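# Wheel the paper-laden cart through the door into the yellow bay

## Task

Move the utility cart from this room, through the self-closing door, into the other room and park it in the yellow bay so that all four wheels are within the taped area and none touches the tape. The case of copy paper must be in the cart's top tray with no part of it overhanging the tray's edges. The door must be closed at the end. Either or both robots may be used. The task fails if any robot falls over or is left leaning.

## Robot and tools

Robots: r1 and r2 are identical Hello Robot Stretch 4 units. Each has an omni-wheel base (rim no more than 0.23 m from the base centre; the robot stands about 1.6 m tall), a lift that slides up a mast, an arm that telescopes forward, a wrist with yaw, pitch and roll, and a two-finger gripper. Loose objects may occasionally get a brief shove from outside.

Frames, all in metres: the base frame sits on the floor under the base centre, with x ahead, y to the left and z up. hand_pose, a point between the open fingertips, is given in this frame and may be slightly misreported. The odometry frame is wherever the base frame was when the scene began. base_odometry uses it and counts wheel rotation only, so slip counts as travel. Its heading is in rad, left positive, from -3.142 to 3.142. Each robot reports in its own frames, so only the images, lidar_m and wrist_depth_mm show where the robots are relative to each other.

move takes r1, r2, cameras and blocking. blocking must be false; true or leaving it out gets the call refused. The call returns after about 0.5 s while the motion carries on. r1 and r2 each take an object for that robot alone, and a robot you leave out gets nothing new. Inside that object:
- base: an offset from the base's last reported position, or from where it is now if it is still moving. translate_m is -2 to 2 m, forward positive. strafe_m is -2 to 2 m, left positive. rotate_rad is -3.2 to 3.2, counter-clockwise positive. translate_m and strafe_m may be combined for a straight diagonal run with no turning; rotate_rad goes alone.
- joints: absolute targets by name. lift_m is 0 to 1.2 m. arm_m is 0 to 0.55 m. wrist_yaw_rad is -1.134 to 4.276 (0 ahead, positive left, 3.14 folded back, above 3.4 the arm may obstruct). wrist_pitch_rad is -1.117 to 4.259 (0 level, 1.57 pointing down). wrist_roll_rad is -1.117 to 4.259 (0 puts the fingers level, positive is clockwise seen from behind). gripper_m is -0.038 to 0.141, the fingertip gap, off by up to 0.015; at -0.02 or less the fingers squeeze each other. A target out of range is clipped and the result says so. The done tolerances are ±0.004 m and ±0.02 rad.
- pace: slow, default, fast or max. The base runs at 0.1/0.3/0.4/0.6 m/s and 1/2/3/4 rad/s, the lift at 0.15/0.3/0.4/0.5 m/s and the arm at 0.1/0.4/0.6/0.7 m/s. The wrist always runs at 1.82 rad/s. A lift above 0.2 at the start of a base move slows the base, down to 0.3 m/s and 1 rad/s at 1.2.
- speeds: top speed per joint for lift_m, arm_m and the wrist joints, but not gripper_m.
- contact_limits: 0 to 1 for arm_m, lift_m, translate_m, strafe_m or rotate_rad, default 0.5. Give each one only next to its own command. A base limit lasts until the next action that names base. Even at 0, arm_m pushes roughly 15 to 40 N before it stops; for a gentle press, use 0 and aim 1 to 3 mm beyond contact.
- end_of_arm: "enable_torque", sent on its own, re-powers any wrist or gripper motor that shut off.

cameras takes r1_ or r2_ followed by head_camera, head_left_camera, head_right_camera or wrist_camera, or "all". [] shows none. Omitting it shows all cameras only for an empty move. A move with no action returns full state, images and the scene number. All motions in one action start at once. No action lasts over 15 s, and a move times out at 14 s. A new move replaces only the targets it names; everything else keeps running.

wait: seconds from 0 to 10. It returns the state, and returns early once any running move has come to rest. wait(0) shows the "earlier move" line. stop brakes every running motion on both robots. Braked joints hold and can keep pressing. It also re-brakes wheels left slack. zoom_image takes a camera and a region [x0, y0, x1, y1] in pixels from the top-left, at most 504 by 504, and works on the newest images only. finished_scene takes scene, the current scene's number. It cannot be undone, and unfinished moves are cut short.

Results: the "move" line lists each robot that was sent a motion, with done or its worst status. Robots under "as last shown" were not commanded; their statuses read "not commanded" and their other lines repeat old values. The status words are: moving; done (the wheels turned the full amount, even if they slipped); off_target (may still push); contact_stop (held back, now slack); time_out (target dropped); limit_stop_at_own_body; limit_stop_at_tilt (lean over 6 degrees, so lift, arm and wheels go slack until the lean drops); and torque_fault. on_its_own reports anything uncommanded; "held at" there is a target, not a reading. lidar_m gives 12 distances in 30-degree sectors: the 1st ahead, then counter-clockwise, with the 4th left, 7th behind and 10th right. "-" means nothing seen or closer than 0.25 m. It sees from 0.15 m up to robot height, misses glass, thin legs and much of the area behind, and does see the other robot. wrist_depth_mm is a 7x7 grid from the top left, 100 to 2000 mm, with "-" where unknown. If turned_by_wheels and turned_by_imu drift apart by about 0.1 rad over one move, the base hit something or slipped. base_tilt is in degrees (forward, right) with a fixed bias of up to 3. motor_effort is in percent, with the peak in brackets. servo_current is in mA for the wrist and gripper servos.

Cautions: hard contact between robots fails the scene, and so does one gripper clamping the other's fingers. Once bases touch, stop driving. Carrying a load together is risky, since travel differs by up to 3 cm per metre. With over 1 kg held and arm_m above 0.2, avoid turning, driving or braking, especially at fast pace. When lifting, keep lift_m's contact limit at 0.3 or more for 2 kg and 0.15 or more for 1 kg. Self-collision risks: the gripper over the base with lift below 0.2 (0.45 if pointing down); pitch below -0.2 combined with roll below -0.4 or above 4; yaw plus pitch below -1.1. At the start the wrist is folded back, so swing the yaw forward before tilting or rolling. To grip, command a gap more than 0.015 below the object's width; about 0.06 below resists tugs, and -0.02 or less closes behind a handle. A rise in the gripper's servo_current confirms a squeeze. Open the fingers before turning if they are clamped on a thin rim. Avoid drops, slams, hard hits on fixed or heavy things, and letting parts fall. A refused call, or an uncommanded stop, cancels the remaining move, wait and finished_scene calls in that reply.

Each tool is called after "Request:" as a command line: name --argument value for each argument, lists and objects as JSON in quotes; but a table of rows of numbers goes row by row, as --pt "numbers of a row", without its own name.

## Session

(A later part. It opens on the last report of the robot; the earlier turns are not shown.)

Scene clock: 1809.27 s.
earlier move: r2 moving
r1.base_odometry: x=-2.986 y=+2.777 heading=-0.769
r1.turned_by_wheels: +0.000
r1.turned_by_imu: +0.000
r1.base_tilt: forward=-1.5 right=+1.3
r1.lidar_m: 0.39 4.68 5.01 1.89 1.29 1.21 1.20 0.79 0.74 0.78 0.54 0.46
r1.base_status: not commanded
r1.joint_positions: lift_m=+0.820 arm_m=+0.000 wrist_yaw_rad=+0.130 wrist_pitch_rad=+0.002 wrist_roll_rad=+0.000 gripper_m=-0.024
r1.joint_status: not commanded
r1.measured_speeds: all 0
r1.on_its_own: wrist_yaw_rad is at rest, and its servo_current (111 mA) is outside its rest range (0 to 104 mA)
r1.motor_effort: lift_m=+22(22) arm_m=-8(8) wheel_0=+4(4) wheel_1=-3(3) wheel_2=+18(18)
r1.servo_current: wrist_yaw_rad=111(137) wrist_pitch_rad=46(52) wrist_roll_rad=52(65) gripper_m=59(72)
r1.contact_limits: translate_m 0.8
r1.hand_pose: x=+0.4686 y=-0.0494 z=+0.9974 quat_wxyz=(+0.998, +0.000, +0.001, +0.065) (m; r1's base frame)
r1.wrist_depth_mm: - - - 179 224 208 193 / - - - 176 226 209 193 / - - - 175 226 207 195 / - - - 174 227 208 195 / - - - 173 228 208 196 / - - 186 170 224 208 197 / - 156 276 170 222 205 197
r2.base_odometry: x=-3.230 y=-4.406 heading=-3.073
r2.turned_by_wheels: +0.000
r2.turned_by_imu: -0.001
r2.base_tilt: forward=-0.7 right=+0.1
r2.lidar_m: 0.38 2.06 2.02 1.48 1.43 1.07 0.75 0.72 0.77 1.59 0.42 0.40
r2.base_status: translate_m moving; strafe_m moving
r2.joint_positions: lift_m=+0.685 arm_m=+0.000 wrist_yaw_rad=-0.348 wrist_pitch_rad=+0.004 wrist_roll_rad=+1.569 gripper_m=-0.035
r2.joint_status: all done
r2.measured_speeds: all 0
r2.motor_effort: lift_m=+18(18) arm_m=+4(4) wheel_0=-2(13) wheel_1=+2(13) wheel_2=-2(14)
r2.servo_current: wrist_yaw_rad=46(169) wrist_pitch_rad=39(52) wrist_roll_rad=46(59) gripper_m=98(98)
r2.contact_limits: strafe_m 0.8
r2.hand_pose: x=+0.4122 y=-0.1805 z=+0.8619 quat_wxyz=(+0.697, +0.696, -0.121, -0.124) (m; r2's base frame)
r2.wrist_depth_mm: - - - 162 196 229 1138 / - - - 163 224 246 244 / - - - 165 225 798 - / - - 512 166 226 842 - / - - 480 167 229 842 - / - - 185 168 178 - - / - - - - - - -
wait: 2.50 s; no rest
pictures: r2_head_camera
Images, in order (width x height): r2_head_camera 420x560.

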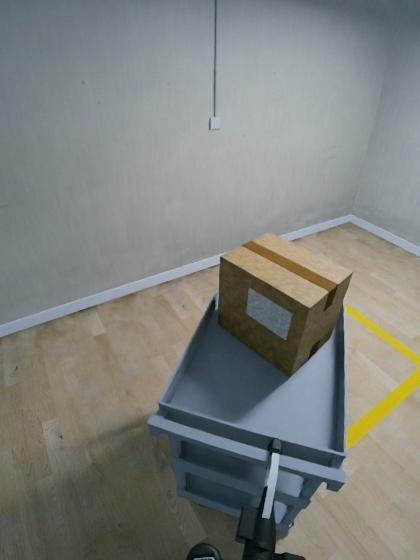

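Request:
move --blocking false --r2 '{"base":{"rotate_rad":-0.6},"joints":{"wrist_yaw_rad":0.25},"contact_limits":{"rotate_rad":0.8},"pace":"slow","speeds":{"wrist_yaw_rad":0.8}}'

Request:
wait --seconds 2 --cameras '["r2_head_camera"]'

Scene clock: 1816.33 s.
earlier move: r2 done
move: r2 moving
r1.base_odometry: x=-2.986 y=+2.777 heading=-0.769
r1.turned_by_wheels: +0.000
r1.turned_by_imu: +0.000
r1.base_tilt: forward=-1.5 right=+1.3
r1.lidar_m: 0.39 4.67 5.02 1.91 1.30 1.20 1.17 0.79 0.74 0.74 0.55 0.45
r1.base_status: not commanded
r1.joint_positions: lift_m=+0.820 arm_m=+0.000 wrist_yaw_rad=+0.130 wrist_pitch_rad=+0.002 wrist_roll_rad=+0.000 gripper_m=-0.024
r1.joint_status: not commanded
r1.measured_speeds: all 0
r1.motor_effort: lift_m=+22(22) arm_m=-8(8) wheel_0=+4(4) wheel_1=-3(3) wheel_2=+18(18)
r1.servo_current: wrist_yaw_rad=130(137) wrist_pitch_rad=39(46) wrist_roll_rad=59(59) gripper_m=65(65)
r1.contact_limits: translate_m 0.8
r1.hand_pose: x=+0.4686 y=-0.0494 z=+0.9974 quat_wxyz=(+0.998, +0.000, +0.001, +0.065) (m; r1's base frame)
r1.wrist_depth_mm: - - - 179 224 207 193 / - - - 176 226 208 193 / - - - 174 226 207 194 / - - - 174 228 208 195 / - - - 173 228 209 195 / - - 186 170 222 209 196 / - 155 274 170 221 204 196
r2.base_odometry: x=-3.230 y=-4.406 heading=+3.085
r2.turned_by_wheels: -0.125
r2.turned_by_imu: -0.121
r2.base_tilt: forward=-0.7 right=+0.1
r2.lidar_m: 0.40 0.48 2.08 1.52 1.46 1.19 0.79 0.73 0.75 1.58 2.13 0.39
r2.base_status: rotate_rad moving
r2.joint_positions: lift_m=+0.685 arm_m=+0.000 wrist_yaw_rad=-0.045 wrist_pitch_rad=+0.004 wrist_roll_rad=+1.569 gripper_m=-0.035
r2.joint_status: wrist_yaw_rad moving
r2.measured_speeds: translate_m=-0.001 strafe_m=+0.000 rotate_rad=-0.487 lift_m=+0.000 arm_m=+0.000 wrist_yaw_rad=+0.960 wrist_pitch_rad=+0.000 wrist_roll_rad=+0.000
r2.motor_effort: lift_m=+18(18) arm_m=+4(4) wheel_0=+3(10) wheel_1=+8(8) wheel_2=+6(7)
r2.servo_current: wrist_yaw_rad=98(345) wrist_pitch_rad=46(52) wrist_roll_rad=33(59) gripper_m=98(98)
r2.contact_limits: rotate_rad 0.8
r2.hand_pose: x=+0.4550 y=-0.1004 z=+0.8619 quat_wxyz=(+0.708, +0.706, -0.014, -0.018) (m; r2's base frame)
r2.wrist_depth_mm: - - - 139 181 201 203 / - - - 145 201 603 - / - - 521 150 209 - - / - 492 469 154 216 831 - / - - 535 161 224 - - / - - 185 166 178 - - / - - - - - 1576 -
pictures: none

Scene clock: 1817.67 s.
earlier move: r2 done
r1.base_odometry: x=-2.986 y=+2.777 heading=-0.769
r1.turned_by_wheels: +0.000
r1.turned_by_imu: +0.000
r1.base_tilt: forward=-1.5 right=+1.3
r1.lidar_m: 0.39 4.65 5.02 1.88 1.29 1.21 1.16 0.78 0.73 0.78 0.53 0.47
r1.base_status: not commanded
r1.joint_positions: lift_m=+0.820 arm_m=+0.000 wrist_yaw_rad=+0.130 wrist_pitch_rad=+0.002 wrist_roll_rad=+0.000 gripper_m=-0.024
r1.joint_status: not commanded
r1.measured_speeds: all 0
r1.on_its_own: wrist_yaw_rad is at rest, and its servo_current (124 mA) is outside its rest range (0 to 104 mA)
r1.motor_effort: lift_m=+22(22) arm_m=-8(8) wheel_0=+3(4) wheel_1=-3(3) wheel_2=+18(18)
r1.servo_current: wrist_yaw_rad=124(137) wrist_pitch_rad=46(52) wrist_roll_rad=46(59) gripper_m=65(72)
r1.contact_limits: translate_m 0.8
r1.hand_pose: x=+0.4686 y=-0.0494 z=+0.9974 quat_wxyz=(+0.998, +0.000, +0.001, +0.065) (m; r1's base frame)
r1.wrist_depth_mm: - - - 179 224 207 192 / - - - 176 226 209 193 / - - - 175 228 206 195 / - - - 174 227 208 195 / - - - 173 229 208 196 / - - 186 171 224 209 196 / - 155 276 170 221 205 197
r2.base_odometry: x=-3.230 y=-4.406 heading=+2.611
r2.turned_by_wheels: -0.474
r2.turned_by_imu: -0.460
r2.base_tilt: forward=-0.7 right=+0.1
r2.lidar_m: 0.37 0.37 2.06 2.15 1.56 1.44 1.11 0.77 0.72 0.77 1.60 0.47
r2.base_status: done
r2.joint_positions: lift_m=+0.685 arm_m=+0.000 wrist_yaw_rad=+0.253 wrist_pitch_rad=+0.004 wrist_roll_rad=+1.569 gripper_m=-0.035
r2.joint_status: all done
r2.measured_speeds: all 0
r2.motor_effort: lift_m=+18(18) arm_m=-4(4) wheel_0=+6(14) wheel_1=+4(9) wheel_2=+8(12)
r2.servo_current: wrist_yaw_rad=46(345) wrist_pitch_rad=39(52) wrist_roll_rad=39(59) gripper_m=91(98)
r2.contact_limits: rotate_rad 0.8
r2.hand_pose: x=+0.4720 y=-0.0124 z=+0.8619 quat_wxyz=(+0.702, +0.701, +0.091, +0.088) (m; r2's base frame)
r2.wrist_depth_mm: - - - - - 1618 1160 / - - - 179 224 1499 1098 / - - - 176 236 1366 427 / - - 654 174 235 842 - / - - 492 171 231 831 - / - - 185 169 178 - - / - - 521 - - - -
wait: 1.33 of 2 s (r2 has come to rest)
pictures: r2_head_camera
Images, in order (width x height): r2_head_camera 420x560.

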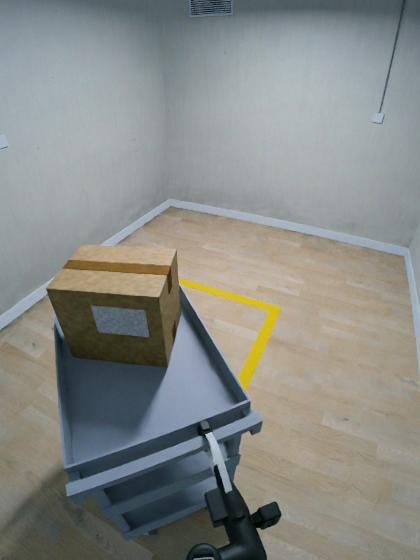

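Request:
move --blocking false --r2 '{"base":{"translate_m":0.06,"strafe_m":0.65},"joints":{"wrist_yaw_rad":-0.35},"contact_limits":{"strafe_m":0.8},"speeds":{"wrist_yaw_rad":0.35}}'

Request:
wait --seconds 3.2 --cameras '["r2_head_camera"]'

Scene clock: 1842.30 s.
move: r2 moving
r1.base_odometry: x=-2.986 y=+2.777 heading=-0.769
r1.turned_by_wheels: +0.000
r1.turned_by_imu: +0.000
r1.base_tilt: forward=-1.5 right=+1.3
r1.lidar_m: 0.40 4.65 5.01 1.89 1.30 1.21 1.15 0.81 0.74 0.79 0.54 0.46
r1.base_status: not commanded
r1.joint_positions: lift_m=+0.820 arm_m=+0.000 wrist_yaw_rad=+0.130 wrist_pitch_rad=+0.002 wrist_roll_rad=+0.000 gripper_m=-0.024
r1.joint_status: not commanded
r1.measured_speeds: all 0
r1.motor_effort: lift_m=+22(22) arm_m=-8(8) wheel_0=+3(4) wheel_1=-3(3) wheel_2=+18(18)
r1.servo_current: wrist_yaw_rad=130(130) wrist_pitch_rad=39(46) wrist_roll_rad=46(65) gripper_m=72(72)
r1.contact_limits: translate_m 0.8
r1.hand_pose: x=+0.4686 y=-0.0494 z=+0.9974 quat_wxyz=(+0.998, +0.000, +0.001, +0.065) (m; r1's base frame)
r1.wrist_depth_mm: - - - 179 224 207 193 / - - - 176 224 208 193 / - - - 175 226 206 195 / - - - 174 227 208 195 / - - - 173 227 209 196 / - - 187 171 224 210 196 / - 155 274 170 222 204 197
r2.base_odometry: x=-3.250 y=-4.434 heading=+2.611
r2.turned_by_wheels: +0.000
r2.turned_by_imu: +0.001
r2.base_tilt: forward=-0.7 right=+0.1
r2.lidar_m: 0.32 0.34 2.05 2.11 1.51 1.43 1.14 0.81 0.74 0.79 1.61 0.45
r2.base_status: translate_m moving; strafe_m moving
r2.joint_positions: lift_m=+0.685 arm_m=+0.000 wrist_yaw_rad=+0.118 wrist_pitch_rad=+0.004 wrist_roll_rad=+1.569 gripper_m=-0.035
r2.joint_status: wrist_yaw_rad moving
r2.measured_speeds: translate_m=+0.012 strafe_m=+0.133 rotate_rad=+0.000 lift_m=+0.000 arm_m=+0.000 wrist_yaw_rad=-0.403 wrist_pitch_rad=+0.000 wrist_roll_rad=+0.000
r2.motor_effort: lift_m=+18(18) arm_m=-3(4) wheel_0=-7(9) wheel_1=+10(12) wheel_2=-1(7)
r2.servo_current: wrist_yaw_rad=137(195) wrist_pitch_rad=52(52) wrist_roll_rad=52(52) gripper_m=91(104)
r2.contact_limits: strafe_m 0.8
r2.hand_pose: x=+0.4676 y=-0.0530 z=+0.8619 quat_wxyz=(+0.707, +0.705, +0.043, +0.040) (m; r2's base frame)
r2.wrist_depth_mm: - - - - - 1661 1160 / - - - 193 220 1499 1182 / - - - 186 249 263 265 / - - - 180 241 1708 - / - - 564 176 234 831 - / - 477 185 169 178 - - / - - 484 - - - -
pictures: none

Scene clock: 1845.37 s.
earlier move: r2 done
r1.base_odometry: x=-2.986 y=+2.777 heading=-0.769
r1.turned_by_wheels: +0.000
r1.turned_by_imu: +0.000
r1.base_tilt: forward=-1.5 right=+1.3
r1.lidar_m: 0.41 4.65 5.04 1.89 1.29 1.18 1.18 0.80 0.74 0.75 0.54 0.45
r1.base_status: not commanded
r1.joint_positions: lift_m=+0.820 arm_m=+0.000 wrist_yaw_rad=+0.130 wrist_pitch_rad=+0.002 wrist_roll_rad=+0.000 gripper_m=-0.024
r1.joint_status: not commanded
r1.measured_speeds: all 0
r1.motor_effort: lift_m=+22(22) arm_m=-8(8) wheel_0=+4(4) wheel_1=-3(4) wheel_2=+18(18)
r1.servo_current: wrist_yaw_rad=104(137) wrist_pitch_rad=46(46) wrist_roll_rad=39(65) gripper_m=65(72)
r1.contact_limits: translate_m 0.8
r1.hand_pose: x=+0.4686 y=-0.0494 z=+0.9974 quat_wxyz=(+0.998, +0.000, +0.001, +0.065) (m; r1's base frame)
r1.wrist_depth_mm: - - - 179 225 208 193 / - - - 176 225 208 193 / - - - 175 227 207 194 / - - - 174 227 208 195 / - - - 173 228 209 196 / - - 186 170 224 208 196 / - 155 274 169 222 206 196
r2.base_odometry: x=-3.611 y=-4.936 heading=+2.611
r2.turned_by_wheels: +0.000
r2.turned_by_imu: -0.002
r2.base_tilt: forward=-0.7 right=+0.1
r2.lidar_m: 0.35 0.40 1.46 1.52 1.26 1.19 1.26 1.42 1.32 1.38 2.14 0.41
r2.base_status: done
r2.joint_positions: lift_m=+0.685 arm_m=+0.000 wrist_yaw_rad=-0.351 wrist_pitch_rad=+0.004 wrist_roll_rad=+1.569 gripper_m=-0.035
r2.joint_status: all done
r2.measured_speeds: all 0
r2.motor_effort: lift_m=+17(18) arm_m=-3(4) wheel_0=-1(18) wheel_1=+1(12) wheel_2=-4(14)
r2.servo_current: wrist_yaw_rad=46(195) wrist_pitch_rad=46(52) wrist_roll_rad=46(59) gripper_m=91(104)
r2.contact_limits: strafe_m 0.8
r2.hand_pose: x=+0.4116 y=-0.1813 z=+0.8619 quat_wxyz=(+0.697, +0.696, -0.122, -0.125) (m; r2's base frame)
r2.wrist_depth_mm: - - - - - 1618 1138 / - - - 193 227 1661 1078 / - - - 186 248 271 272 / - - - 181 239 1576 - / - - 564 175 232 820 - / - 466 186 168 178 - - / - - 484 - 221 - -
wait: 3.07 of 3.2 s (r2 has come to rest)
pictures: r2_head_camera
Images, in order (width x height): r2_head_camera 420x560.

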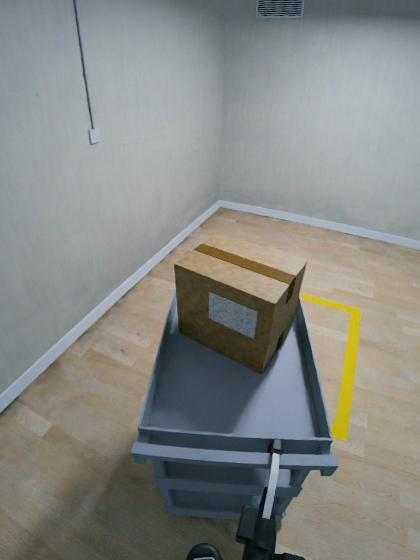

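Request:
move --blocking false --r2 '{"joints":{"gripper_m":0.07}}'

Request:
wait --seconds 0.8 --cameras '["r2_head_camera","r2_wrist_camera"]'

Scene clock: 1873.20 s.
move: r2 moving
r1: as last shown
r1.base_tilt: forward=-1.5 right=+1.2
r1.lidar_m: 0.41 4.65 5.03 1.89 1.31 1.21 1.15 0.79 0.74 0.75 0.57 0.46
r1.motor_effort: lift_m=+22(22) arm_m=-8(8) wheel_0=+4(5) wheel_1=-3(3) wheel_2=+18(18)
r1.servo_current: wrist_yaw_rad=124(124) wrist_pitch_rad=33(52) wrist_roll_rad=59(59) gripper_m=59(65)
r1.contact_limits: translate_m 0.8
r1.wrist_depth_mm: - - - 179 224 208 193 / - - - 176 226 208 194 / - - - 175 227 207 195 / - - - 174 228 208 195 / - - - 173 229 209 196 / - - 187 171 223 208 196 / - 154 276 170 221 204 197
r2.base_odometry: x=-3.611 y=-4.936 heading=+2.611
r2.turned_by_wheels: +0.000
r2.turned_by_imu: +0.000
r2.base_tilt: forward=-0.7 right=+0.1
r2.lidar_m: 0.36 0.41 1.47 1.51 1.27 1.19 1.25 1.42 1.31 1.41 2.14 0.40
r2.base_status: not commanded
r2.joint_positions: lift_m=+0.685 arm_m=+0.000 wrist_yaw_rad=-0.351 wrist_pitch_rad=+0.004 wrist_roll_rad=+1.569 gripper_m=-0.010
r2.joint_status: gripper_m moving
r2.measured_speeds: all 0
r2.motor_effort: lift_m=+18(18) arm_m=-3(4) wheel_0=-1(1) wheel_1=+1(1) wheel_2=-4(4)
r2.servo_current: wrist_yaw_rad=46(59) wrist_pitch_rad=39(46) wrist_roll_rad=46(52) gripper_m=85(104)
r2.contact_limits: strafe_m 0.8
r2.hand_pose: x=+0.4116 y=-0.1813 z=+0.8619 quat_wxyz=(+0.697, +0.696, -0.122, -0.125) (m; r2's base frame)
r2.wrist_depth_mm: - - - - - 1661 1182 / - - - 199 260 1618 1118 / - - - 192 253 271 272 / - - - 184 246 1708 - / - - 574 180 238 831 - / - 480 188 173 179 - - / - - 480 - 224 - -
pictures: none

Scene clock: 1874.00 s.
earlier move: r2 moving
r1.base_odometry: x=-2.986 y=+2.777 heading=-0.769
r1.turned_by_wheels: +0.000
r1.turned_by_imu: +0.000
r1.base_tilt: forward=-1.5 right=+1.3
r1.lidar_m: 0.39 4.64 5.02 1.91 1.30 1.20 1.15 0.79 0.73 0.77 0.55 0.46
r1.base_status: not commanded
r1.joint_positions: lift_m=+0.820 arm_m=+0.000 wrist_yaw_rad=+0.130 wrist_pitch_rad=+0.002 wrist_roll_rad=+0.000 gripper_m=-0.024
r1.joint_status: not commanded
r1.measured_speeds: all 0
r1.motor_effort: lift_m=+22(22) arm_m=-8(8) wheel_0=+4(5) wheel_1=-3(3) wheel_2=+18(18)
r1.servo_current: wrist_yaw_rad=111(130) wrist_pitch_rad=39(52) wrist_roll_rad=52(65) gripper_m=65(72)
r1.contact_limits: translate_m 0.8
r1.hand_pose: x=+0.4686 y=-0.0494 z=+0.9974 quat_wxyz=(+0.998, +0.000, +0.001, +0.065) (m; r1's base frame)
r1.wrist_depth_mm: - - - 179 224 208 192 / - - - 176 225 208 193 / - - - 175 226 207 194 / - - - 174 227 208 195 / - - - 174 228 208 196 / - - 187 170 224 208 196 / - 155 274 170 221 204 196
r2.base_odometry: x=-3.611 y=-4.936 heading=+2.611
r2.turned_by_wheels: +0.000
r2.turned_by_imu: +0.000
r2.base_tilt: forward=-0.7 right=+0.1
r2.lidar_m: 0.37 0.40 1.46 1.51 1.27 1.20 1.25 1.42 1.33 1.38 2.14 0.43
r2.base_status: not commanded
r2.joint_positions: lift_m=+0.685 arm_m=+0.000 wrist_yaw_rad=-0.353 wrist_pitch_rad=+0.004 wrist_roll_rad=+1.569 gripper_m=+0.067
r2.joint_status: gripper_m moving
r2.measured_speeds: all 0
r2.motor_effort: lift_m=+17(18) arm_m=-4(4) wheel_0=-1(1) wheel_1=+1(1) wheel_2=-4(5)
r2.servo_current: wrist_yaw_rad=33(59) wrist_pitch_rad=39(46) wrist_roll_rad=46(59) gripper_m=65(117)
r2.contact_limits: strafe_m 0.8
r2.hand_pose: x=+0.4113 y=-0.1817 z=+0.8621 quat_wxyz=(+0.697, +0.696, -0.123, -0.126) (m; r2's base frame)
r2.wrist_depth_mm: - - - - - 1708 1160 / - - - 218 234 1708 1182 / - - - 208 268 281 281 / - - - 201 260 1756 - / - - 609 191 250 842 - / - - 195 184 191 - - / - 496 488 - 234 778 -
wait: 0.80 s; no rest
pictures: r2_head_camera, r2_wrist_camera
Images, in order (width x height): r2_head_camera 420x560, r2_wrist_camera 616x392.

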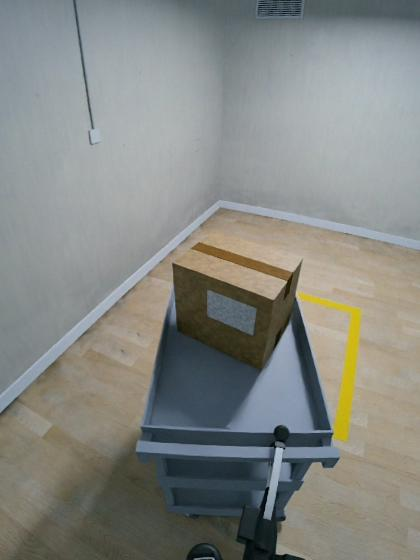

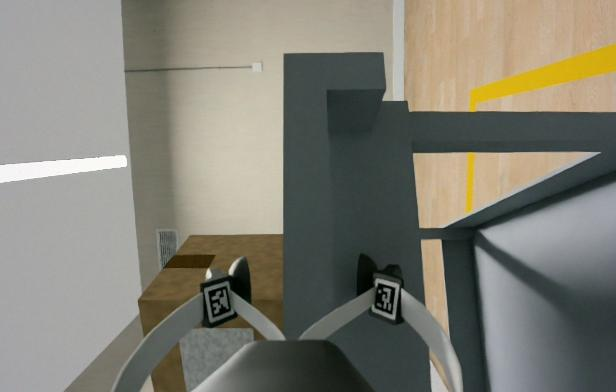

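Request:
move --blocking false --r2 '{"base":{"translate_m":-0.03,"strafe_m":0.15},"joints":{"wrist_yaw_rad":-0.05},"contact_limits":{"strafe_m":0.4},"speeds":{"wrist_yaw_rad":0.3}}'

Request:
wait --seconds 1.5 --cameras '["r2_head_camera","r2_wrist_camera"]'

Scene clock: 1882.37 s.
earlier move: r2 done
move: r2 moving
r1: as last shown
r1.lidar_m: 0.41 4.63 5.02 1.88 1.29 1.20 1.14 0.80 0.73 0.76 0.54 0.46
r1.motor_effort: lift_m=+22(22) arm_m=-8(8) wheel_0=+4(4) wheel_1=-3(3) wheel_2=+18(18)
r1.servo_current: wrist_yaw_rad=117(124) wrist_pitch_rad=33(46) wrist_roll_rad=52(59) gripper_m=65(65)
r1.contact_limits: translate_m 0.8
r1.wrist_depth_mm: - - - 179 224 207 193 / - - - 176 225 208 193 / - - - 175 226 207 195 / - - - 174 228 208 195 / - - - 173 228 208 196 / - - 186 170 224 210 196 / - 155 276 170 221 204 197
r2.base_odometry: x=-3.622 y=-4.967 heading=+2.611
r2.turned_by_wheels: +0.000
r2.turned_by_imu: +0.000
r2.base_tilt: forward=-0.7 right=+0.1
r2.lidar_m: 0.39 0.43 1.43 1.49 1.24 1.16 1.24 1.44 1.35 1.40 2.19 0.41
r2.base_status: translate_m moving; strafe_m moving
r2.joint_positions: lift_m=+0.685 arm_m=+0.000 wrist_yaw_rad=-0.244 wrist_pitch_rad=+0.004 wrist_roll_rad=+1.569 gripper_m=+0.070
r2.joint_status: wrist_yaw_rad moving; the others done
r2.measured_speeds: translate_m=-0.027 strafe_m=+0.123 rotate_rad=+0.007 lift_m=+0.000 arm_m=+0.000 wrist_yaw_rad=+0.349 wrist_pitch_rad=+0.000 wrist_roll_rad=+0.000
r2.motor_effort: lift_m=+17(17) arm_m=-4(4) wheel_0=-12(13) wheel_1=+9(10) wheel_2=+1(3)
r2.servo_current: wrist_yaw_rad=208(241) wrist_pitch_rad=39(46) wrist_roll_rad=52(59) gripper_m=52(59)
r2.contact_limits: strafe_m 0.4
r2.hand_pose: x=+0.4296 y=-0.1545 z=+0.8621 quat_wxyz=(+0.702, +0.701, -0.085, -0.088) (m; r2's base frame)
r2.wrist_depth_mm: - - - 209 233 1808 1182 / - - - 204 265 276 276 / - - - 200 259 1708 530 / - - 676 195 253 831 - / - - 480 189 247 842 - / - - 193 183 189 - - / - - 535 - - - -
pictures: none

Scene clock: 1883.67 s.
earlier move: r2 done
r1.base_odometry: x=-2.986 y=+2.777 heading=-0.769
r1.turned_by_wheels: +0.000
r1.turned_by_imu: +0.000
r1.base_tilt: forward=-1.5 right=+1.3
r1.lidar_m: 0.40 4.63 5.02 1.87 1.31 1.21 1.18 0.80 0.74 0.76 0.55 0.45
r1.base_status: not commanded
r1.joint_positions: lift_m=+0.820 arm_m=+0.000 wrist_yaw_rad=+0.130 wrist_pitch_rad=+0.002 wrist_roll_rad=+0.000 gripper_m=-0.024
r1.joint_status: not commanded
r1.measured_speeds: all 0
r1.on_its_own: wrist_yaw_rad is at rest, and its servo_current (124 mA) is outside its rest range (0 to 104 mA)
r1.motor_effort: lift_m=+22(22) arm_m=-8(8) wheel_0=+4(4) wheel_1=-3(4) wheel_2=+18(18)
r1.servo_current: wrist_yaw_rad=124(130) wrist_pitch_rad=52(52) wrist_roll_rad=46(65) gripper_m=59(72)
r1.contact_limits: translate_m 0.8
r1.hand_pose: x=+0.4686 y=-0.0494 z=+0.9974 quat_wxyz=(+0.998, +0.000, +0.001, +0.065) (m; r1's base frame)
r1.wrist_depth_mm: - - - 179 224 206 192 / - - - 176 225 208 194 / - - - 175 227 206 195 / - - - 174 228 208 195 / - - - 173 229 208 195 / - - 186 171 224 210 196 / - 155 274 170 221 204 196
r2.base_odometry: x=-3.661 y=-5.080 heading=+2.611
r2.turned_by_wheels: +0.000
r2.turned_by_imu: +0.001
r2.base_tilt: forward=-0.6 right=+0.1
r2.lidar_m: 0.42 1.44 1.35 1.37 1.19 1.08 1.16 1.56 1.45 1.50 0.57 0.43
r2.base_status: done
r2.joint_positions: lift_m=+0.685 arm_m=+0.000 wrist_yaw_rad=-0.053 wrist_pitch_rad=+0.004 wrist_roll_rad=+1.569 gripper_m=+0.070
r2.joint_status: all done
r2.measured_speeds: all 0
r2.motor_effort: lift_m=+17(17) arm_m=-3(4) wheel_0=-1(14) wheel_1=+2(10) wheel_2=+5(8)
r2.servo_current: wrist_yaw_rad=59(241) wrist_pitch_rad=46(52) wrist_roll_rad=33(59) gripper_m=52(59)
r2.contact_limits: strafe_m 0.4
r2.hand_pose: x=+0.4543 y=-0.1025 z=+0.8621 quat_wxyz=(+0.707, +0.706, -0.017, -0.020) (m; r2's base frame)
r2.wrist_depth_mm: - - - 196 253 759 - / - - 504 198 257 854 - / - - 525 200 258 842 - / - - 580 202 262 878 - / - - 627 205 264 - - / - - 191 205 189 1576 488 / - - - - - 301 1078
wait: 1.30 of 1.5 s (r2 has come to rest)
pictures: r2_head_camera, r2_wrist_camera
Images, in order (width x height): r2_head_camera 420x560, r2_wrist_camera 616x392.

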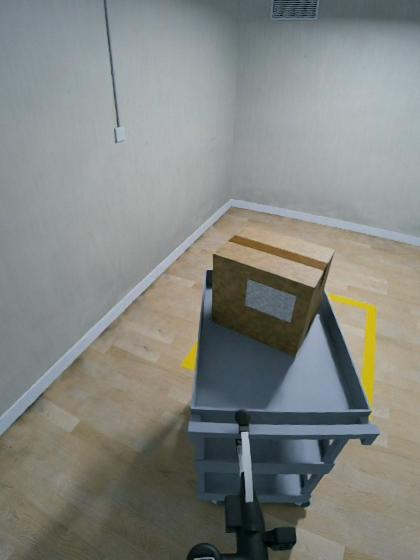

